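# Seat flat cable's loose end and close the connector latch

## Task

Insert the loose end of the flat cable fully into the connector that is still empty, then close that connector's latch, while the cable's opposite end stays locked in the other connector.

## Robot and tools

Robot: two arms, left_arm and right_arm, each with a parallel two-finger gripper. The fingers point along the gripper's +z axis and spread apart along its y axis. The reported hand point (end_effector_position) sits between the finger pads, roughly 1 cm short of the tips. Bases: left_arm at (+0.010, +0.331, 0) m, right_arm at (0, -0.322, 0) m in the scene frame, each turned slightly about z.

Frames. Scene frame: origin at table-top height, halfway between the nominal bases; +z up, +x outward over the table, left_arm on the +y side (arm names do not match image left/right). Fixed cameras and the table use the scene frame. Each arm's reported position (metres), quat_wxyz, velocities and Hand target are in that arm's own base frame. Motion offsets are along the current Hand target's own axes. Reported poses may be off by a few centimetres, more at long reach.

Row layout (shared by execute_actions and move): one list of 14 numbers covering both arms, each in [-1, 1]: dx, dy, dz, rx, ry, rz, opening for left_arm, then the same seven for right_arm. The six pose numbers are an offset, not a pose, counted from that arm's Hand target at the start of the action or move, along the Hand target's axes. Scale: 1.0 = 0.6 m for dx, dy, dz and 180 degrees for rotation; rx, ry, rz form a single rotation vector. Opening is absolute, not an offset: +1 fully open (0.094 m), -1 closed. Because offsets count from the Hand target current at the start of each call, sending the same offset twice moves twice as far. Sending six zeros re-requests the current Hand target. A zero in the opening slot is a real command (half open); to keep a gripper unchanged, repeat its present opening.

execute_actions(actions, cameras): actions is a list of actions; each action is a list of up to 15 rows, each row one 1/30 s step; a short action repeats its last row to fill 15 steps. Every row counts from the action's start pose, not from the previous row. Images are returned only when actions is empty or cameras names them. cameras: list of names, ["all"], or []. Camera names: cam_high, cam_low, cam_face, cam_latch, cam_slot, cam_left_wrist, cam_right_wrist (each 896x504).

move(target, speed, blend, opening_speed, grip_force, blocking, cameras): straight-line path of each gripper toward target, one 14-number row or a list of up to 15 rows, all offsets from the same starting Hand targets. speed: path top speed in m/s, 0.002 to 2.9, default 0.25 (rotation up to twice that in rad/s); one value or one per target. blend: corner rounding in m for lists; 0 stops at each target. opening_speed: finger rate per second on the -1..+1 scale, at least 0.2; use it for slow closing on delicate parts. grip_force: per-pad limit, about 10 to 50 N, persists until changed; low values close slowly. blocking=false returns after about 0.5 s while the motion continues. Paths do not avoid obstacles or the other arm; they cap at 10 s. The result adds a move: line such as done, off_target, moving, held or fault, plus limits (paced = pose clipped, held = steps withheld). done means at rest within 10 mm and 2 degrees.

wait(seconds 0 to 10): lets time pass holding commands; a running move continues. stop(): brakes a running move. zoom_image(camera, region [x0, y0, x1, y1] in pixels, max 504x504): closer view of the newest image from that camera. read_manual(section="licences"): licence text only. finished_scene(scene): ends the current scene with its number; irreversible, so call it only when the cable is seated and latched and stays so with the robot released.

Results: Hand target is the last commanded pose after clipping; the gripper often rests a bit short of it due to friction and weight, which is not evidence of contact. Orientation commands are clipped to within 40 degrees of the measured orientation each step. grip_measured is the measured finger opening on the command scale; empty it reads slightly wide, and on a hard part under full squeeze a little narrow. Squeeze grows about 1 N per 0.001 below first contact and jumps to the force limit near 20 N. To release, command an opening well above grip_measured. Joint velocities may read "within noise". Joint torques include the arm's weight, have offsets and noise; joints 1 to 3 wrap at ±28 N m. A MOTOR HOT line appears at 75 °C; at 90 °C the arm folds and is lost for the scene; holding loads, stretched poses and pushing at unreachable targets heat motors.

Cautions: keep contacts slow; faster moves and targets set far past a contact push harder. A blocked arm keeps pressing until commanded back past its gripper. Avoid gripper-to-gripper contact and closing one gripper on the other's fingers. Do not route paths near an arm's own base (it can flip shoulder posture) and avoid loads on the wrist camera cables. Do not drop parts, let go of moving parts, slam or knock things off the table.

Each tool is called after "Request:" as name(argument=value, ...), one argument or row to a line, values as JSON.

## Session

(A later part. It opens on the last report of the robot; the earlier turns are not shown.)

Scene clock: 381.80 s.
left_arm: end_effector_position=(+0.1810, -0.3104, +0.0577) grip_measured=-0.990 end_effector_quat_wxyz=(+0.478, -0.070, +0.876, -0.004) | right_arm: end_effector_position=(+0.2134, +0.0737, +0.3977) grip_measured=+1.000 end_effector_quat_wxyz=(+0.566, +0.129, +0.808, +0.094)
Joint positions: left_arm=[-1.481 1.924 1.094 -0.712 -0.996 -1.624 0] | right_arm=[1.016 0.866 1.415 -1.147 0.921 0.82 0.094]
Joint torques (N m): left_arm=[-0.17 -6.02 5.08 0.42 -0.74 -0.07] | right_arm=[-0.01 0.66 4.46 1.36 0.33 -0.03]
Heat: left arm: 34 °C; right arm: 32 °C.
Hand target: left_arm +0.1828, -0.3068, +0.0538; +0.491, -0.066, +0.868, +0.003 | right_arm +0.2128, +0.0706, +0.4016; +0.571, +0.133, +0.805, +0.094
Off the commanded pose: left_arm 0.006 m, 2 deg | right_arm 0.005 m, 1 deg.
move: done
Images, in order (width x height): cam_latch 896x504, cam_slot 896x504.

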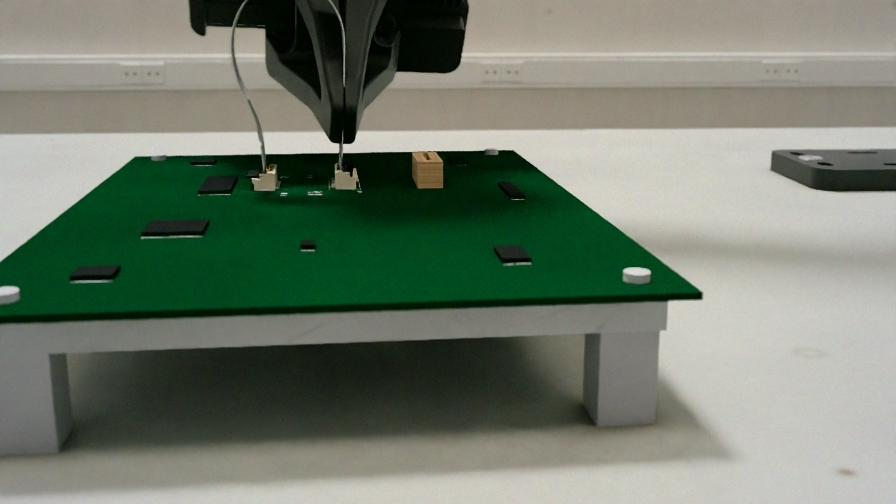

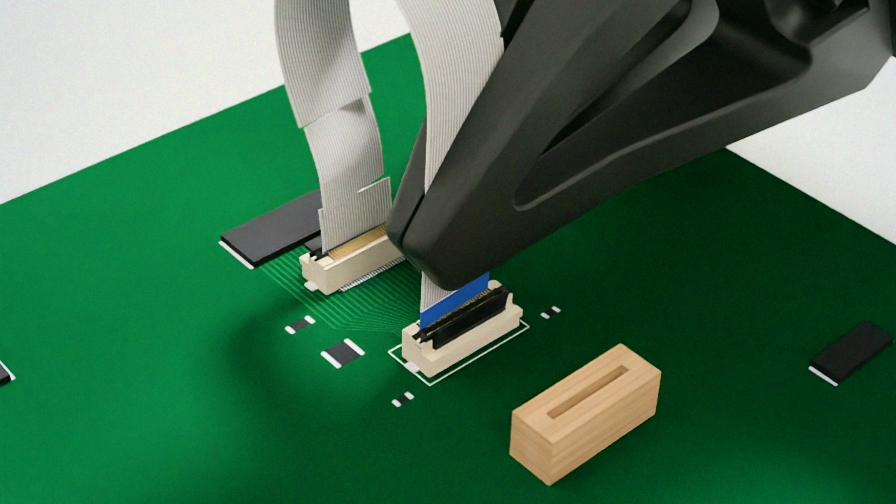

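Request:
move(
  target=[0.0010,0.0023,0.0009,-0.0007,-0.0002,0.0012,-1,0,0,0,0,0,0,1],
  speed=0.03,
  cameras=["cam_latch","cam_slot"],
)

Request:
zoom_image(
  camera="cam_latch",
  region=[310, 110, 390, 200],
)

Request:
zoom_image(
  camera="cam_slot",
  region=[370, 220, 540, 390],
)

Scene clock: 386.23 s.
left_arm: end_effector_position=(+0.1811, -0.3105, +0.0577) grip_measured=-0.990 end_effector_quat_wxyz=(+0.478, -0.070, +0.876, -0.004) | right_arm: end_effector_position=(+0.2134, +0.0737, +0.3977) grip_measured=+1.000 end_effector_quat_wxyz=(+0.566, +0.129, +0.808, +0.094)
Joint positions: left_arm=[-1.481 1.924 1.094 -0.711 -0.996 -1.624 0] | right_arm=[1.016 0.866 1.415 -1.147 0.921 0.82 0.094]
Joint torques (N m): left_arm=[-0.23 -6.13 4.42 0.43 -0.68 -0.05] | right_arm=[0.01 0.65 4.45 1.36 0.33 -0.04]
Heat: left arm: 34 °C; right arm: 32 °C.
Hand target: left_arm +0.1828, -0.3055, +0.0530; +0.492, -0.065, +0.868, +0.005 | right_arm +0.2128, +0.0706, +0.4016; +0.571, +0.133, +0.805, +0.094
Off the commanded pose: left_arm 0.007 m, 2 deg | right_arm 0.005 m, 1 deg.
move: done
Images, in order (width x height): cam_latch 896x504, cam_slot 896x504.

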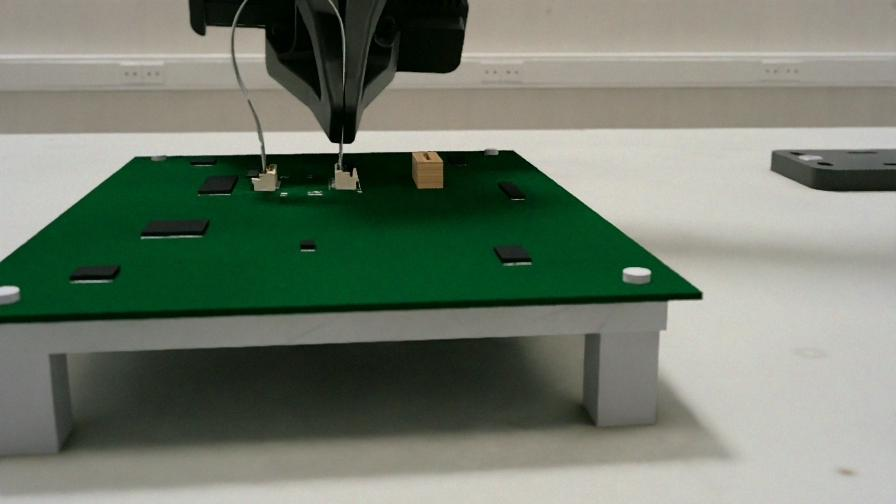

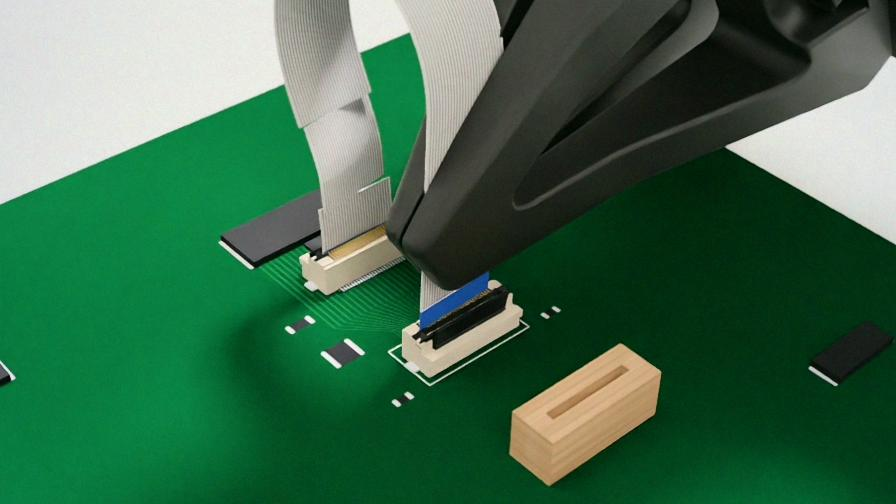

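Scaled by 5.600 from the camera's 896x504 image, which has a finer 1280x720 frame.

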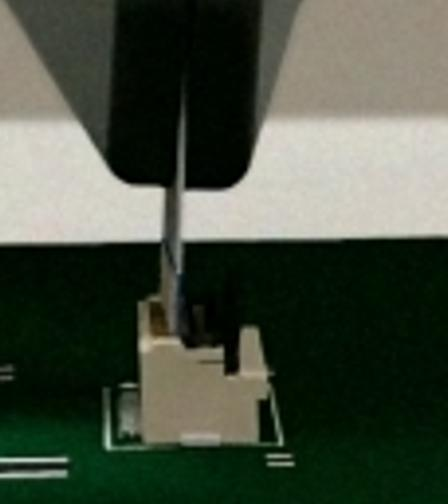

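Scaled by 2.965 from the camera's 896x504 image, which has a finer 1280x720 frame.

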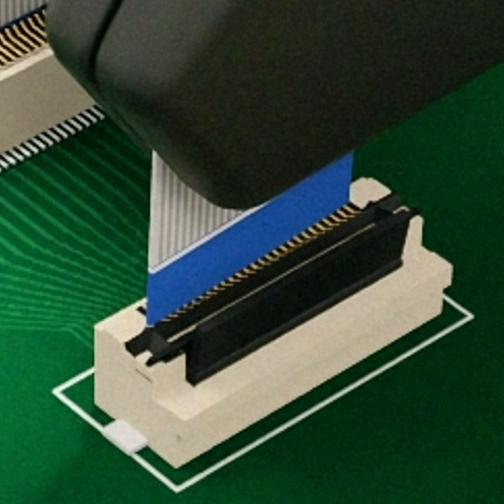

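Request:
move(
  target=[0.0010,0.0023,0.0009,-0.0007,-0.0002,0.0012,-1,0,0,0,0,0,0,1],
  speed=0.03,
  cameras=["cam_latch","cam_slot"],
)

Request:
zoom_image(
  camera="cam_latch",
  region=[310, 110, 390, 200],
)

Request:
zoom_image(
  camera="cam_slot",
  region=[370, 220, 540, 390],
)

Scene clock: 387.97 s.
left_arm: end_effector_position=(+0.1816, -0.3087, +0.0572) grip_measured=-0.990 end_effector_quat_wxyz=(+0.481, -0.069, +0.874, -0.002) | right_arm: end_effector_position=(+0.2134, +0.0737, +0.3977) grip_measured=+1.000 end_effector_quat_wxyz=(+0.566, +0.129, +0.808, +0.094)
Joint positions: left_arm=[-1.481 1.924 1.086 -0.708 -1.003 -1.624 0] | right_arm=[1.016 0.866 1.415 -1.147 0.921 0.82 0.094]
Joint torques (N m): left_arm=[-0.2 -6.22 4.7 0.43 -0.68 -0.09] | right_arm=[0.01 0.65 4.45 1.36 0.33 -0.04]
Heat: left arm: 34 °C; right arm: 32 °C.
Hand target: left_arm +0.1828, -0.3040, +0.0521; +0.492, -0.064, +0.868, +0.007 | right_arm +0.2128, +0.0706, +0.4016; +0.571, +0.133, +0.805, +0.094
Off the commanded pose: left_arm 0.007 m, 2 deg | right_arm 0.005 m, 1 deg.
move: done
Images, in order (width x height): cam_latch 896x504, cam_slot 896x504.

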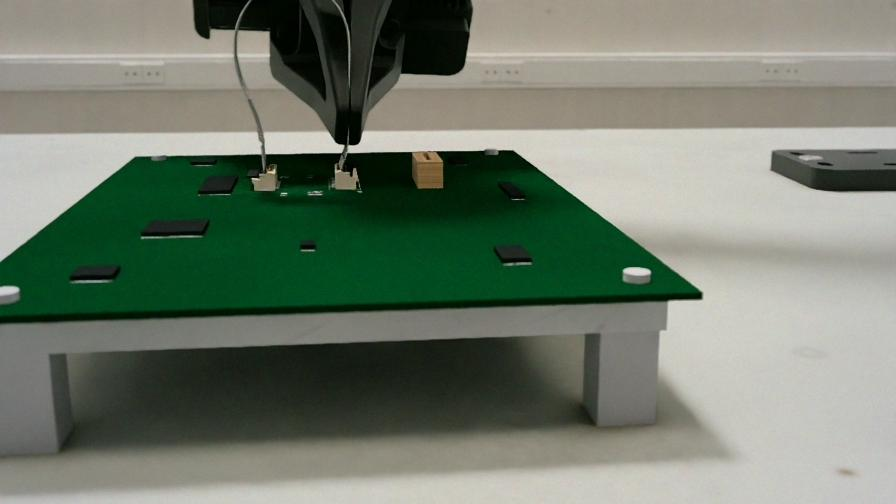

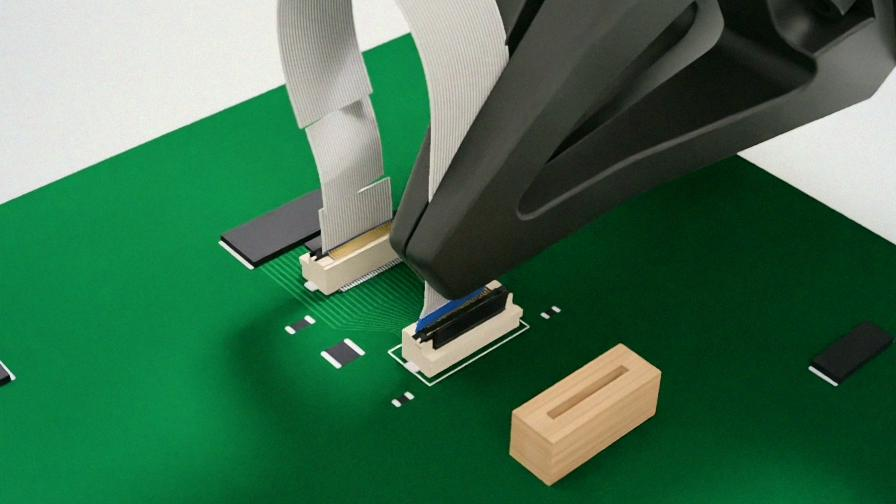

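Scaled by 5.600 from the camera's 896x504 image, which has a finer 1280x720 frame.

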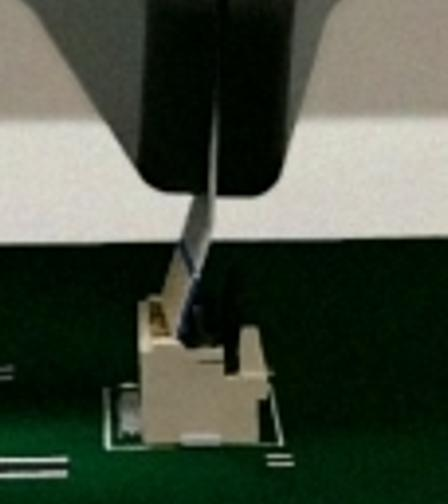

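Scaled by 2.965 from the camera's 896x504 image, which has a finer 1280x720 frame.

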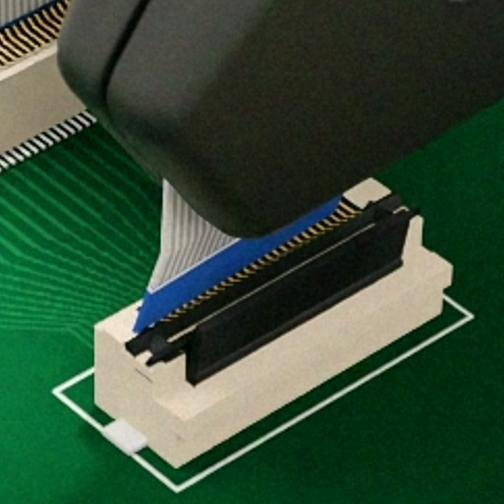

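Request:
move(
  target=[-0.0042,-0.0003,-0.0026,0.0010,-0.0095,-0.0007,-1,0,0,0,0,0,0,1],
  speed=0.03,
  cameras=["cam_latch","cam_slot"],
)

Request:
zoom_image(
  camera="cam_latch",
  region=[310, 110, 390, 200],
)

Request:
zoom_image(
  camera="cam_slot",
  region=[370, 220, 540, 390],
)

Scene clock: 390.20 s.
left_arm: end_effector_position=(+0.1810, -0.3095, +0.0581) grip_measured=-0.990 end_effector_quat_wxyz=(+0.488, -0.070, +0.870, -0.004) | right_arm: end_effector_position=(+0.2134, +0.0737, +0.3977) grip_measured=+1.000 end_effector_quat_wxyz=(+0.566, +0.129, +0.808, +0.094)
Joint positions: left_arm=[-1.487 1.929 1.086 -0.707 -1.019 -1.636 0] | right_arm=[1.016 0.866 1.415 -1.147 0.921 0.82 0.094]
Joint torques (N m): left_arm=[-0.36 -6.01 4.68 0.37 -0.8 -0.13] | right_arm=[-0.01 0.65 4.45 1.36 0.33 -0.03]
Heat: left arm: 33 °C; right arm: 32 °C.
Hand target: left_arm +0.1828, -0.3040, +0.0550; +0.505, -0.064, +0.861, +0.006 | right_arm +0.2128, +0.0706, +0.4016; +0.571, +0.133, +0.805, +0.094
Off the commanded pose: left_arm 0.006 m, 3 deg | right_arm 0.005 m, 1 deg.
move: off_target (left_arm)
Images, in order (width x height): cam_latch 896x504, cam_slot 896x504.

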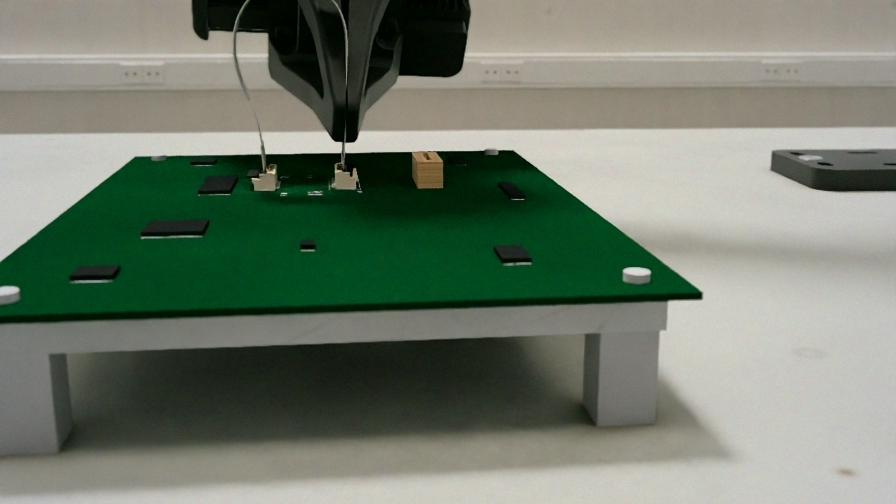

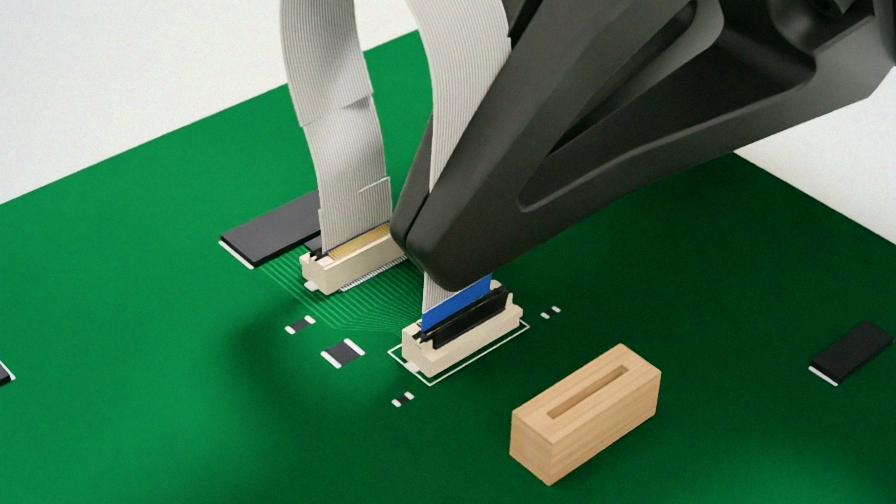

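Scaled by 5.600 from the camera's 896x504 image, which has a finer 1280x720 frame.

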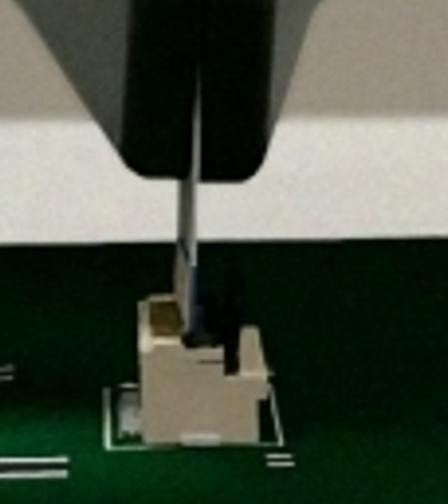

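Scaled by 2.965 from the camera's 896x504 image, which has a finer 1280x720 frame.

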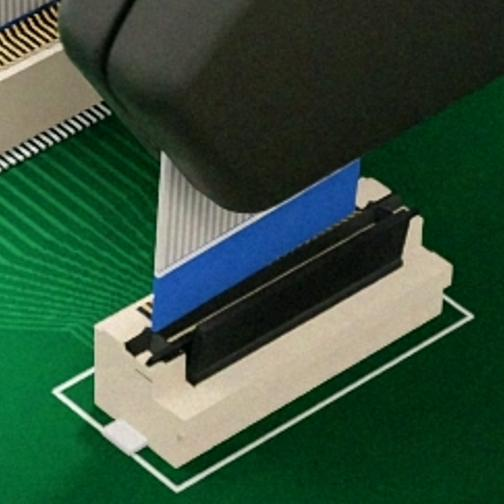

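Request:
move(
  target=[-0.0002,0.0017,0.0001,-0.0004,-0.0014,0.0009,-1,0,0,0,0,0,0,1],
  speed=0.03,
  cameras=["cam_latch","cam_slot"],
)

Request:
zoom_image(
  camera="cam_latch",
  region=[310, 110, 390, 200],
)

Request:
zoom_image(
  camera="cam_slot",
  region=[370, 220, 540, 390],
)

Scene clock: 392.70 s.
left_arm: end_effector_position=(+0.1813, -0.3095, +0.0586) grip_measured=-0.990 end_effector_quat_wxyz=(+0.489, -0.070, +0.869, -0.005) | right_arm: end_effector_position=(+0.2134, +0.0737, +0.3977) grip_measured=+1.000 end_effector_quat_wxyz=(+0.566, +0.129, +0.808, +0.094)
Joint positions: left_arm=[-1.487 1.929 1.086 -0.707 -1.023 -1.638 0] | right_arm=[1.016 0.866 1.415 -1.147 0.921 0.82 0.094]
Joint torques (N m): left_arm=[-0.38 -6.19 4.51 0.34 -0.82 -0.12] | right_arm=[-0.01 0.64 4.48 1.36 0.33 -0.03]
Heat: left arm: 33 °C; right arm: 32 °C.
Hand target: left_arm +0.1828, -0.3030, +0.0550; +0.507, -0.064, +0.860, +0.008 | right_arm +0.2128, +0.0706, +0.4016; +0.571, +0.133, +0.805, +0.094
Off the commanded pose: left_arm 0.008 m, 3 deg | right_arm 0.005 m, 1 deg.
move: off_target (left_arm)
Images, in order (width x height): cam_latch 896x504, cam_slot 896x504.

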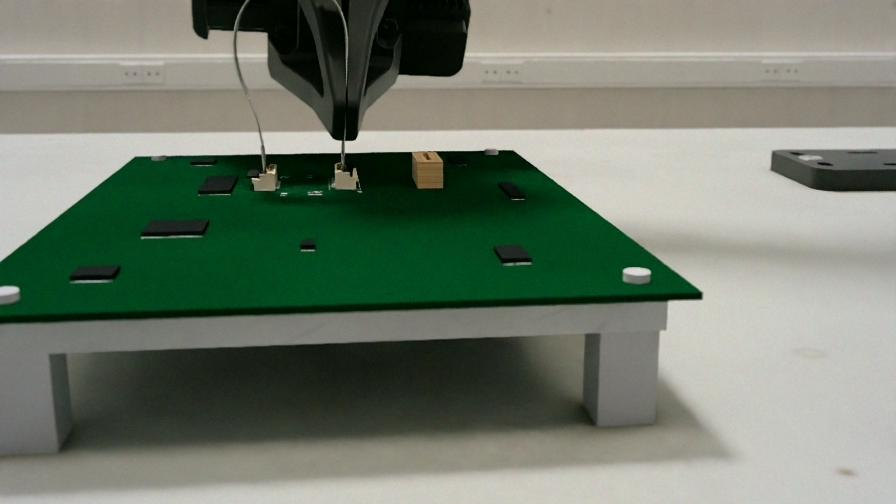

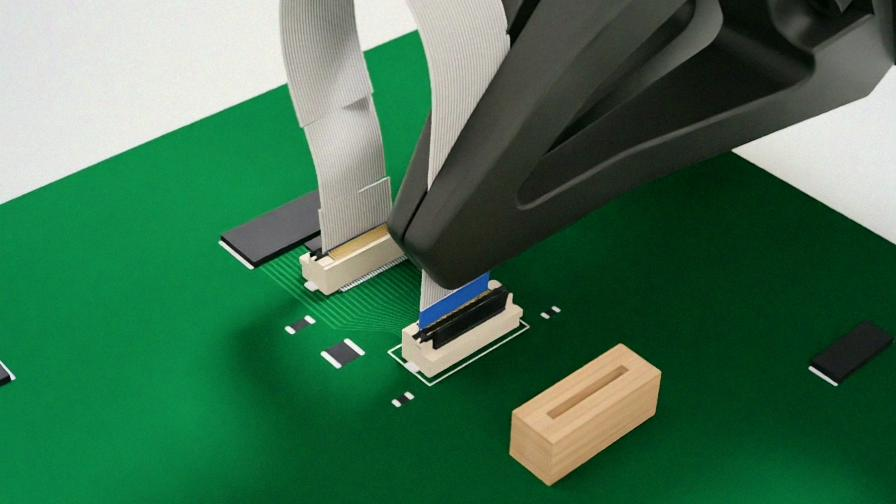

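Scaled by 5.600 from the camera's 896x504 image, which has a finer 1280x720 frame.

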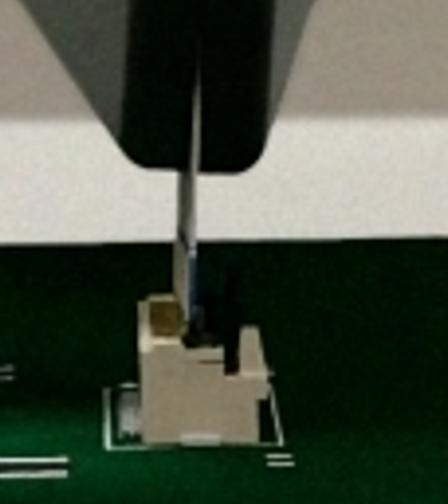

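Scaled by 2.965 from the camera's 896x504 image, which has a finer 1280x720 frame.

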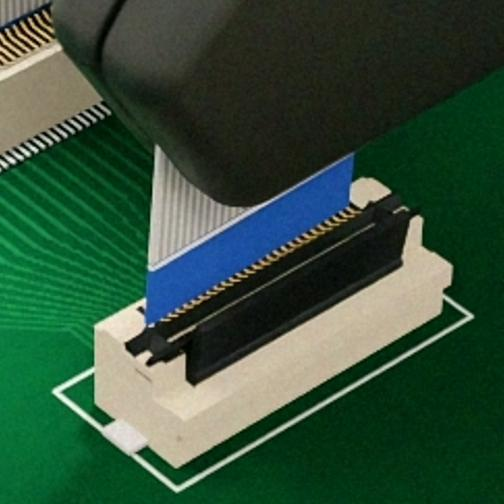

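Request:
move(
  target=[0.0007,0.0024,0.0010,-0.0007,-0.0002,0.0013,-1,0,0,0,0,0,0,1],
  speed=0.03,
  cameras=["cam_latch","cam_slot"],
)

Request:
zoom_image(
  camera="cam_latch",
  region=[310, 110, 390, 200],
)

Request:
zoom_image(
  camera="cam_slot",
  region=[370, 220, 540, 390],
)

Scene clock: 394.13 s.
left_arm: end_effector_position=(+0.1815, -0.3069, +0.0575) grip_measured=-0.990 end_effector_quat_wxyz=(+0.491, -0.068, +0.868, -0.001) | right_arm: end_effector_position=(+0.2134, +0.0737, +0.3977) grip_measured=+1.000 end_effector_quat_wxyz=(+0.566, +0.129, +0.808, +0.094)
Joint positions: left_arm=[-1.487 1.929 1.077 -0.707 -1.027 -1.638 0] | right_arm=[1.016 0.866 1.415 -1.147 0.921 0.82 0.094]
Joint torques (N m): left_arm=[-0.36 -6 4.93 0.31 -0.77 -0.1] | right_arm=[0.01 0.66 4.45 1.36 0.33 -0.04]
Heat: left arm: 33 °C; right arm: 32 °C.
Hand target: left_arm +0.1830, -0.3016, +0.0544; +0.507, -0.062, +0.860, +0.010 | right_arm +0.2128, +0.0706, +0.4016; +0.571, +0.133, +0.805, +0.094
Off the commanded pose: left_arm 0.006 m, 2 deg | right_arm 0.005 m, 1 deg.
move: done
Images, in order (width x height): cam_latch 896x504, cam_slot 896x504.

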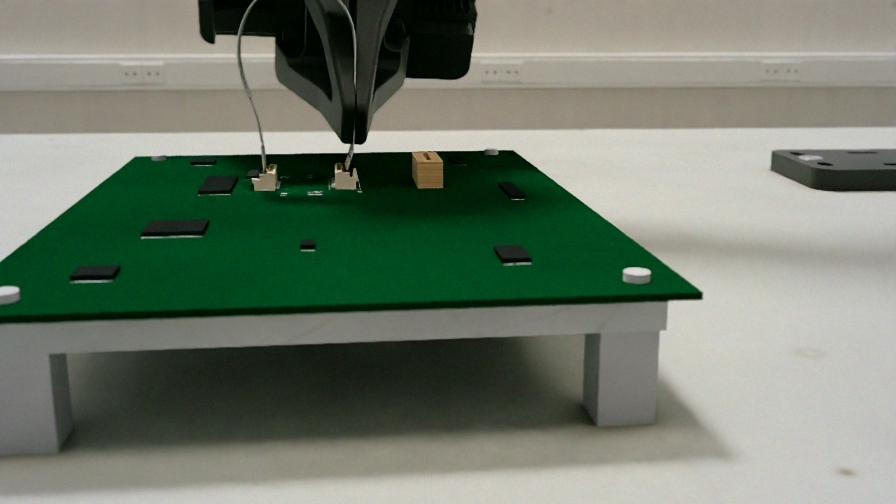

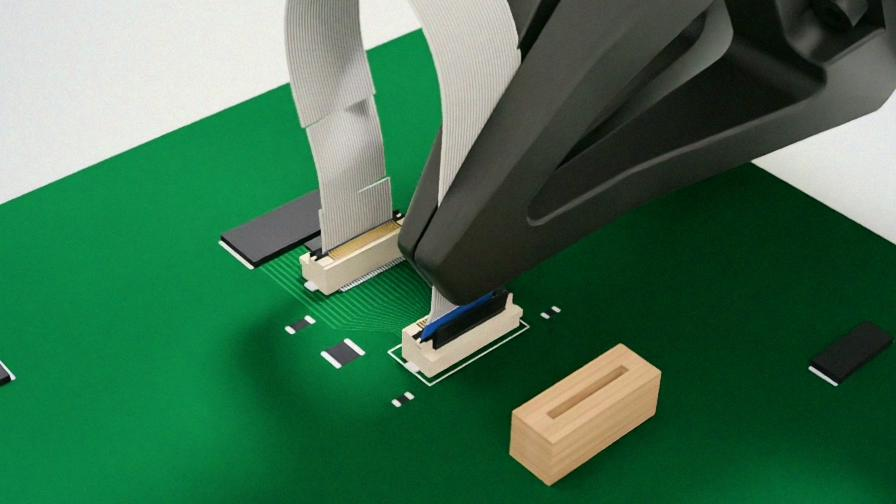

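Scaled by 5.600 from the camera's 896x504 image, which has a finer 1280x720 frame.

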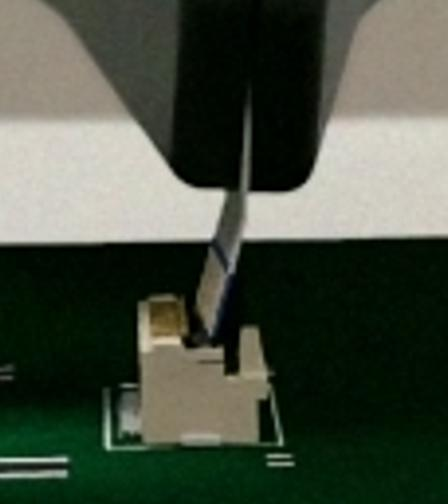

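Scaled by 2.965 from the camera's 896x504 image, which has a finer 1280x720 frame.

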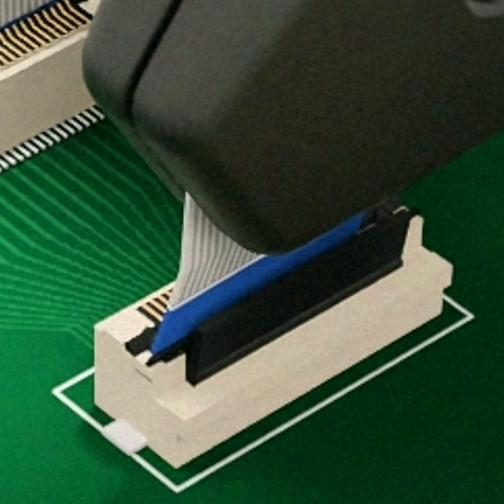

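Request:
move(
  target=[0.0003,-0.0030,-0.0002,0.0019,0.0005,-0.0035,-1,0,0,0,0,0,0,1],
  speed=0.03,
  cameras=["cam_latch","cam_slot"],
)

Request:
zoom_image(
  camera="cam_latch",
  region=[310, 110, 390, 200],
)

Request:
zoom_image(
  camera="cam_slot",
  region=[370, 220, 540, 390],
)

Scene clock: 396.40 s.
left_arm: end_effector_position=(+0.1816, -0.3075, +0.0576) grip_measured=-0.990 end_effector_quat_wxyz=(+0.492, -0.069, +0.868, -0.003) | right_arm: end_effector_position=(+0.2134, +0.0737, +0.3977) grip_measured=+1.000 end_effector_quat_wxyz=(+0.566, +0.129, +0.808, +0.094)
Joint positions: left_arm=[-1.487 1.929 1.077 -0.703 -1.028 -1.638 0] | right_arm=[1.016 0.866 1.415 -1.147 0.921 0.82 0.094]
Joint torques (N m): left_arm=[-0.38 -6.02 4.7 0.42 -0.72 -0.11] | right_arm=[0.01 0.65 4.46 1.36 0.33 -0.03]
Heat: left arm: 33 °C; right arm: 32 °C.
Hand target: left_arm +0.1830, -0.3034, +0.0543; +0.506, -0.066, +0.860, +0.004 | right_arm +0.2128, +0.0706, +0.4016; +0.571, +0.133, +0.805, +0.094
Off the commanded pose: left_arm 0.005 m, 2 deg | right_arm 0.005 m, 1 deg.
move: done
Images, in order (width x height): cam_latch 896x504, cam_slot 896x504.

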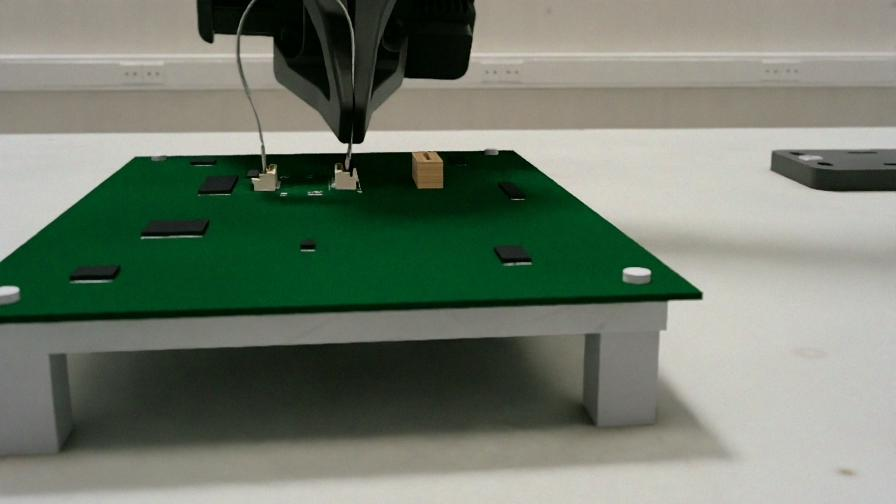

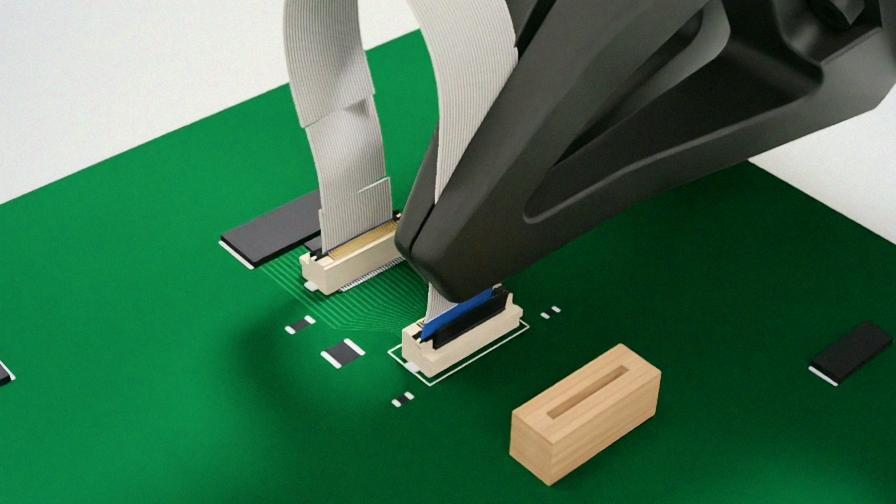

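Scaled by 5.600 from the camera's 896x504 image, which has a finer 1280x720 frame.

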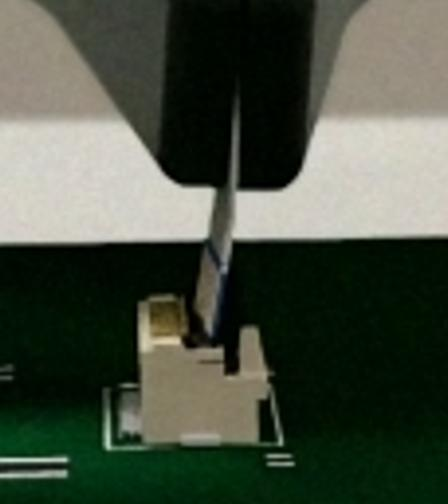

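Scaled by 2.965 from the camera's 896x504 image, which has a finer 1280x720 frame.

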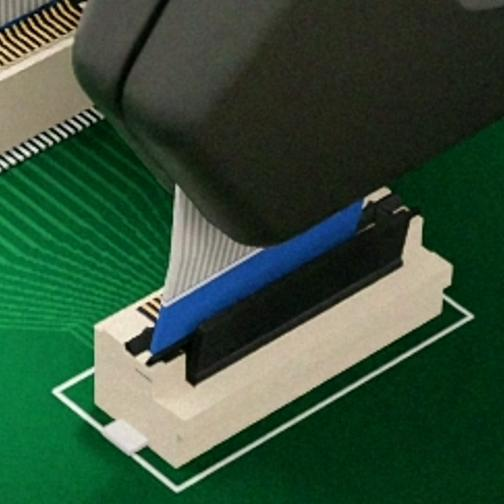

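Request:
move(
  target=[0.0014,-0.0020,-0.0024,0.0013,0.0003,-0.0024,-1,0,0,0,0,0,0,1],
  speed=0.03,
  cameras=["cam_latch","cam_slot"],
)

Request:
zoom_image(
  camera="cam_latch",
  region=[310, 110, 390, 200],
)

Request:
zoom_image(
  camera="cam_slot",
  region=[370, 220, 540, 390],
)

Scene clock: 399.63 s.
left_arm: end_effector_position=(+0.1802, -0.3084, +0.0577) grip_measured=-0.990 end_effector_quat_wxyz=(+0.492, -0.072, +0.868, -0.007) | right_arm: end_effector_position=(+0.2134, +0.0737, +0.3977) grip_measured=+1.000 end_effector_quat_wxyz=(+0.566, +0.129, +0.808, +0.094)
Joint positions: left_arm=[-1.492 1.929 1.077 -0.703 -1.028 -1.648 0] | right_arm=[1.016 0.866 1.415 -1.147 0.921 0.82 0.094]
Joint torques (N m): left_arm=[-0.47 -6.08 4.98 0.35 -0.72 -0.14] | right_arm=[0.01 0.65 4.45 1.36 0.33 -0.03]
Heat: left arm: 33 °C; right arm: 32 °C.
Hand target: left_arm +0.1814, -0.3049, +0.0544; +0.506, -0.068, +0.860, +0.000 | right_arm +0.2128, +0.0706, +0.4016; +0.571, +0.133, +0.805, +0.094
Off the commanded pose: left_arm 0.005 m, 2 deg | right_arm 0.005 m, 1 deg.
move: done
Images, in order (width x height): cam_latch 896x504, cam_slot 896x504.

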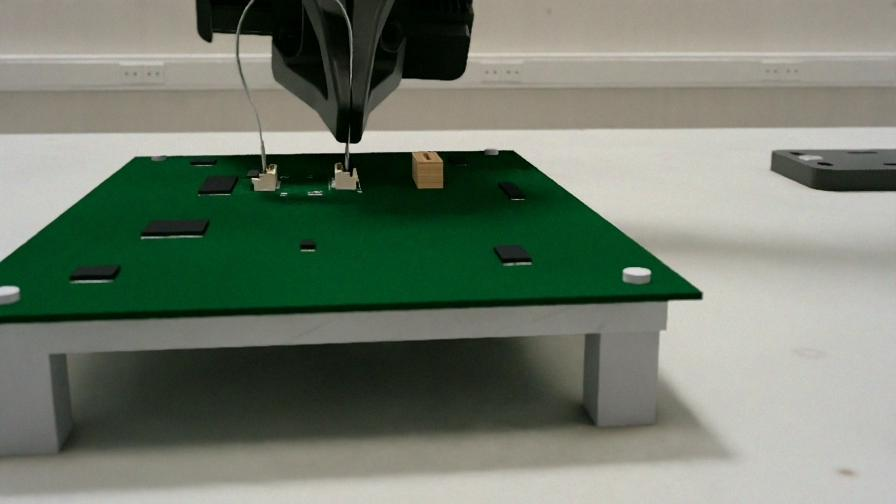

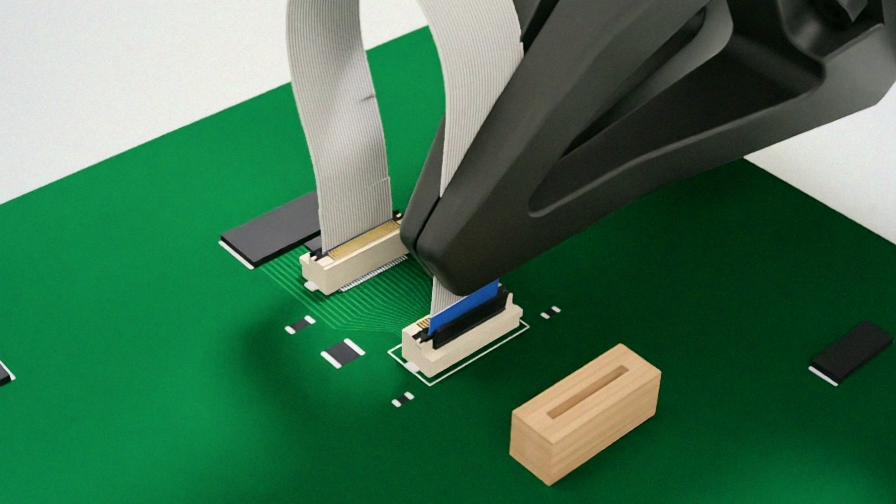

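Scaled by 5.600 from the camera's 896x504 image, which has a finer 1280x720 frame.

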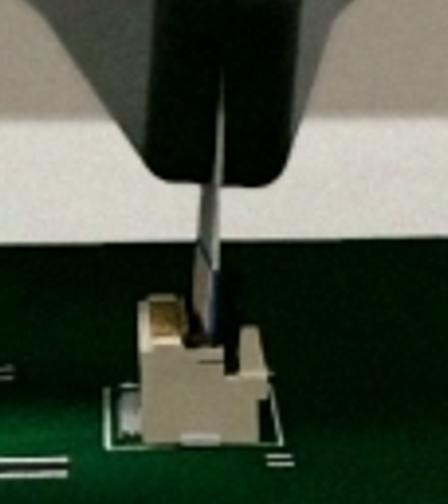

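Scaled by 2.965 from the camera's 896x504 image, which has a finer 1280x720 frame.

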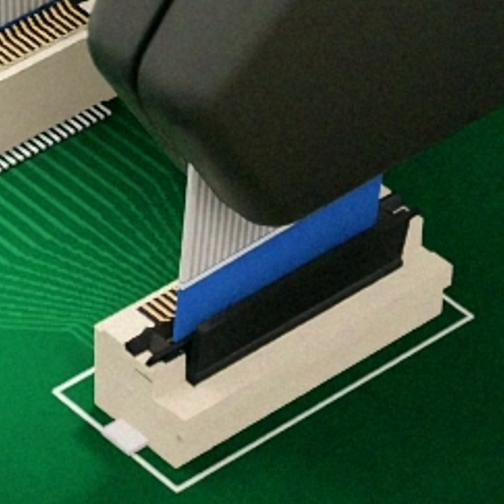

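Request:
move(
  target=[0.0049,0.0015,0.0029,-0.0018,-0.0004,0.0033,-1,0,0,0,0,0,0,1],
  speed=0.03,
  cameras=["cam_latch","cam_slot"],
)

Request:
zoom_image(
  camera="cam_latch",
  region=[310, 110, 390, 200],
)

Request:
zoom_image(
  camera="cam_slot",
  region=[370, 220, 540, 390],
)

Scene clock: 402.20 s.
left_arm: end_effector_position=(+0.1800, -0.3085, +0.0568) grip_measured=-0.990 end_effector_quat_wxyz=(+0.496, -0.068, +0.866, -0.004) | right_arm: end_effector_position=(+0.2134, +0.0737, +0.3977) grip_measured=+1.000 end_effector_quat_wxyz=(+0.566, +0.129, +0.808, +0.094)
Joint positions: left_arm=[-1.496 1.937 1.077 -0.703 -1.038 -1.648 0] | right_arm=[1.016 0.866 1.415 -1.147 0.921 0.82 0.094]
Joint torques (N m): left_arm=[-0.02 -5.64 4.93 0.38 -0.65 -0.11] | right_arm=[-0.01 0.65 4.46 1.36 0.33 -0.04]
Heat: left arm: 33 °C; right arm: 32 °C.
Hand target: left_arm +0.1814, -0.3042, +0.0509; +0.507, -0.065, +0.860, +0.006 | right_arm +0.2128, +0.0706, +0.4016; +0.571, +0.133, +0.805, +0.094
Off the commanded pose: left_arm 0.007 m, 2 deg | right_arm 0.005 m, 1 deg.
move: done
Images, in order (width x height): cam_latch 896x504, cam_slot 896x504.

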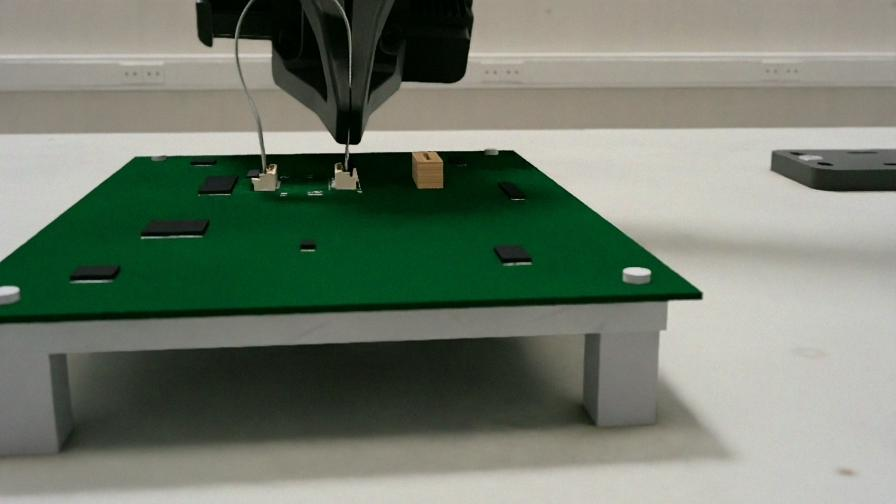

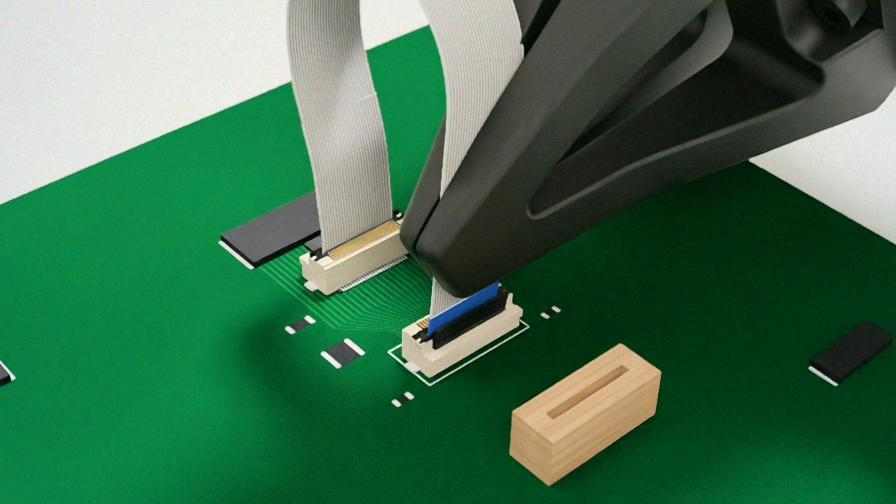

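Scaled by 5.600 from the camera's 896x504 image, which has a finer 1280x720 frame.

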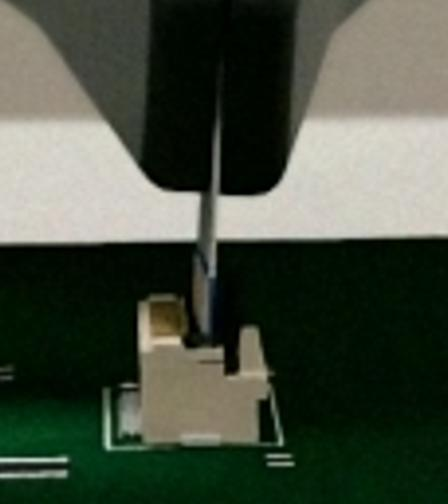

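Scaled by 2.965 from the camera's 896x504 image, which has a finer 1280x720 frame.

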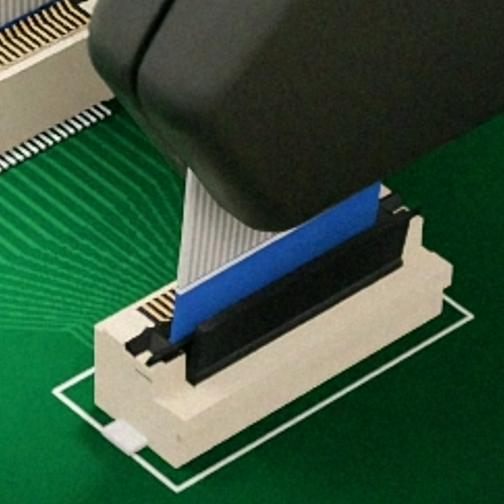

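Request:
move(
  target=[0.0042,0.0006,0.0025,-0.0014,-0.0003,0.0025,-1,0,0,0,0,0,0,1],
  speed=0.03,
  cameras=["cam_latch","cam_slot"],
)

Request:
zoom_image(
  camera="cam_latch",
  region=[310, 110, 390, 200],
)

Request:
zoom_image(
  camera="cam_slot",
  region=[370, 220, 540, 390],
)

Scene clock: 405.27 s.
left_arm: end_effector_position=(+0.1799, -0.3086, +0.0566) grip_measured=-0.990 end_effector_quat_wxyz=(+0.501, -0.065, +0.863, -0.002) | right_arm: end_effector_position=(+0.2134, +0.0737, +0.3977) grip_measured=+1.000 end_effector_quat_wxyz=(+0.566, +0.129, +0.808, +0.094)
Joint positions: left_arm=[-1.499 1.944 1.077 -0.703 -1.049 -1.648 0] | right_arm=[1.016 0.866 1.415 -1.147 0.921 0.82 0.094]
Joint torques (N m): left_arm=[0.31 -5.49 4.97 0.36 -0.56 -0.12] | right_arm=[0.01 0.64 4.45 1.36 0.33 -0.04]
Heat: left arm: 33 °C; right arm: 32 °C.
Hand target: left_arm +0.1815, -0.3040, +0.0480; +0.507, -0.062, +0.860, +0.010 | right_arm +0.2128, +0.0706, +0.4016; +0.571, +0.133, +0.805, +0.094
Off the commanded pose: left_arm 0.010 m, 2 deg | right_arm 0.005 m, 1 deg.
move: done
Images, in order (width x height): cam_latch 896x504, cam_slot 896x504.

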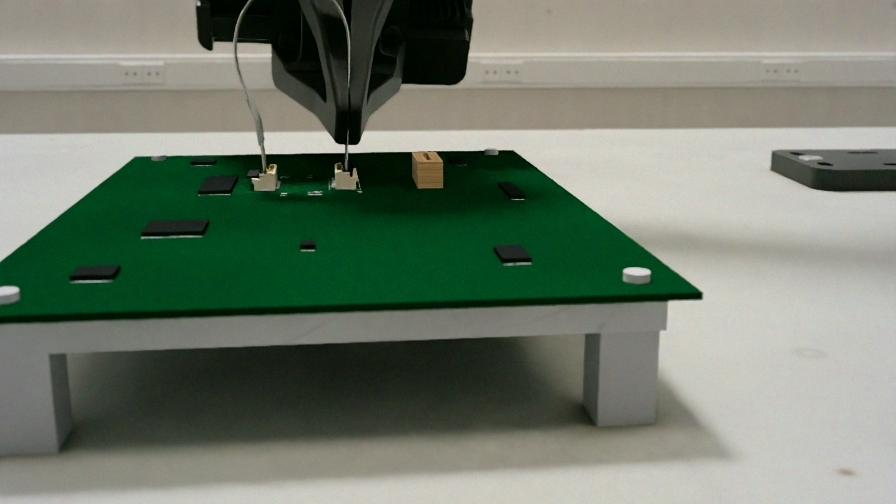

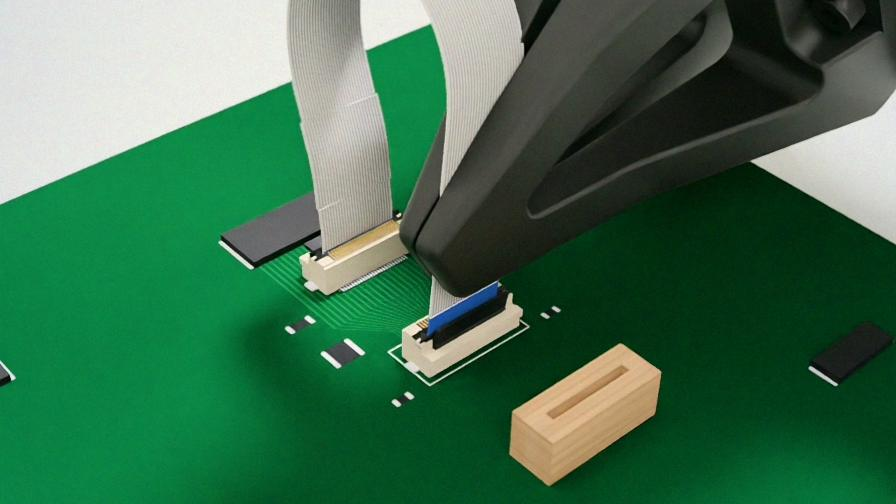

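Scaled by 5.600 from the camera's 896x504 image, which has a finer 1280x720 frame.

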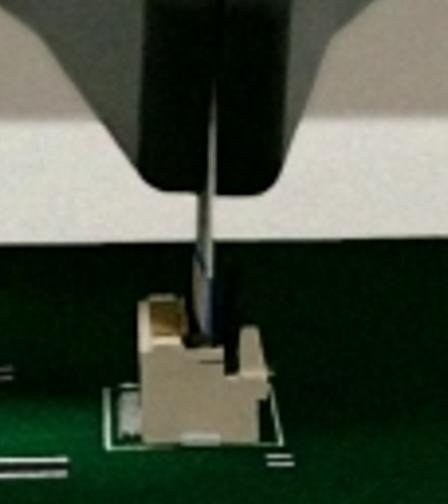

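Scaled by 2.965 from the camera's 896x504 image, which has a finer 1280x720 frame.

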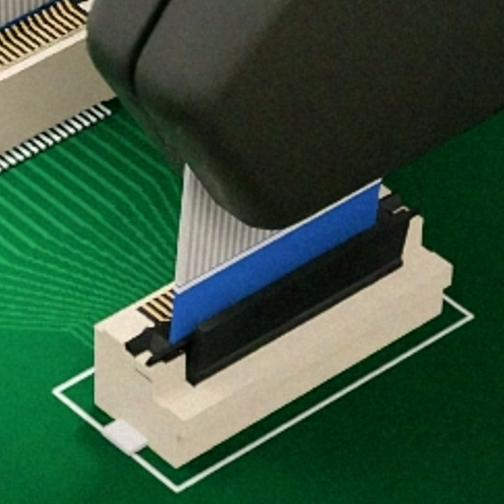

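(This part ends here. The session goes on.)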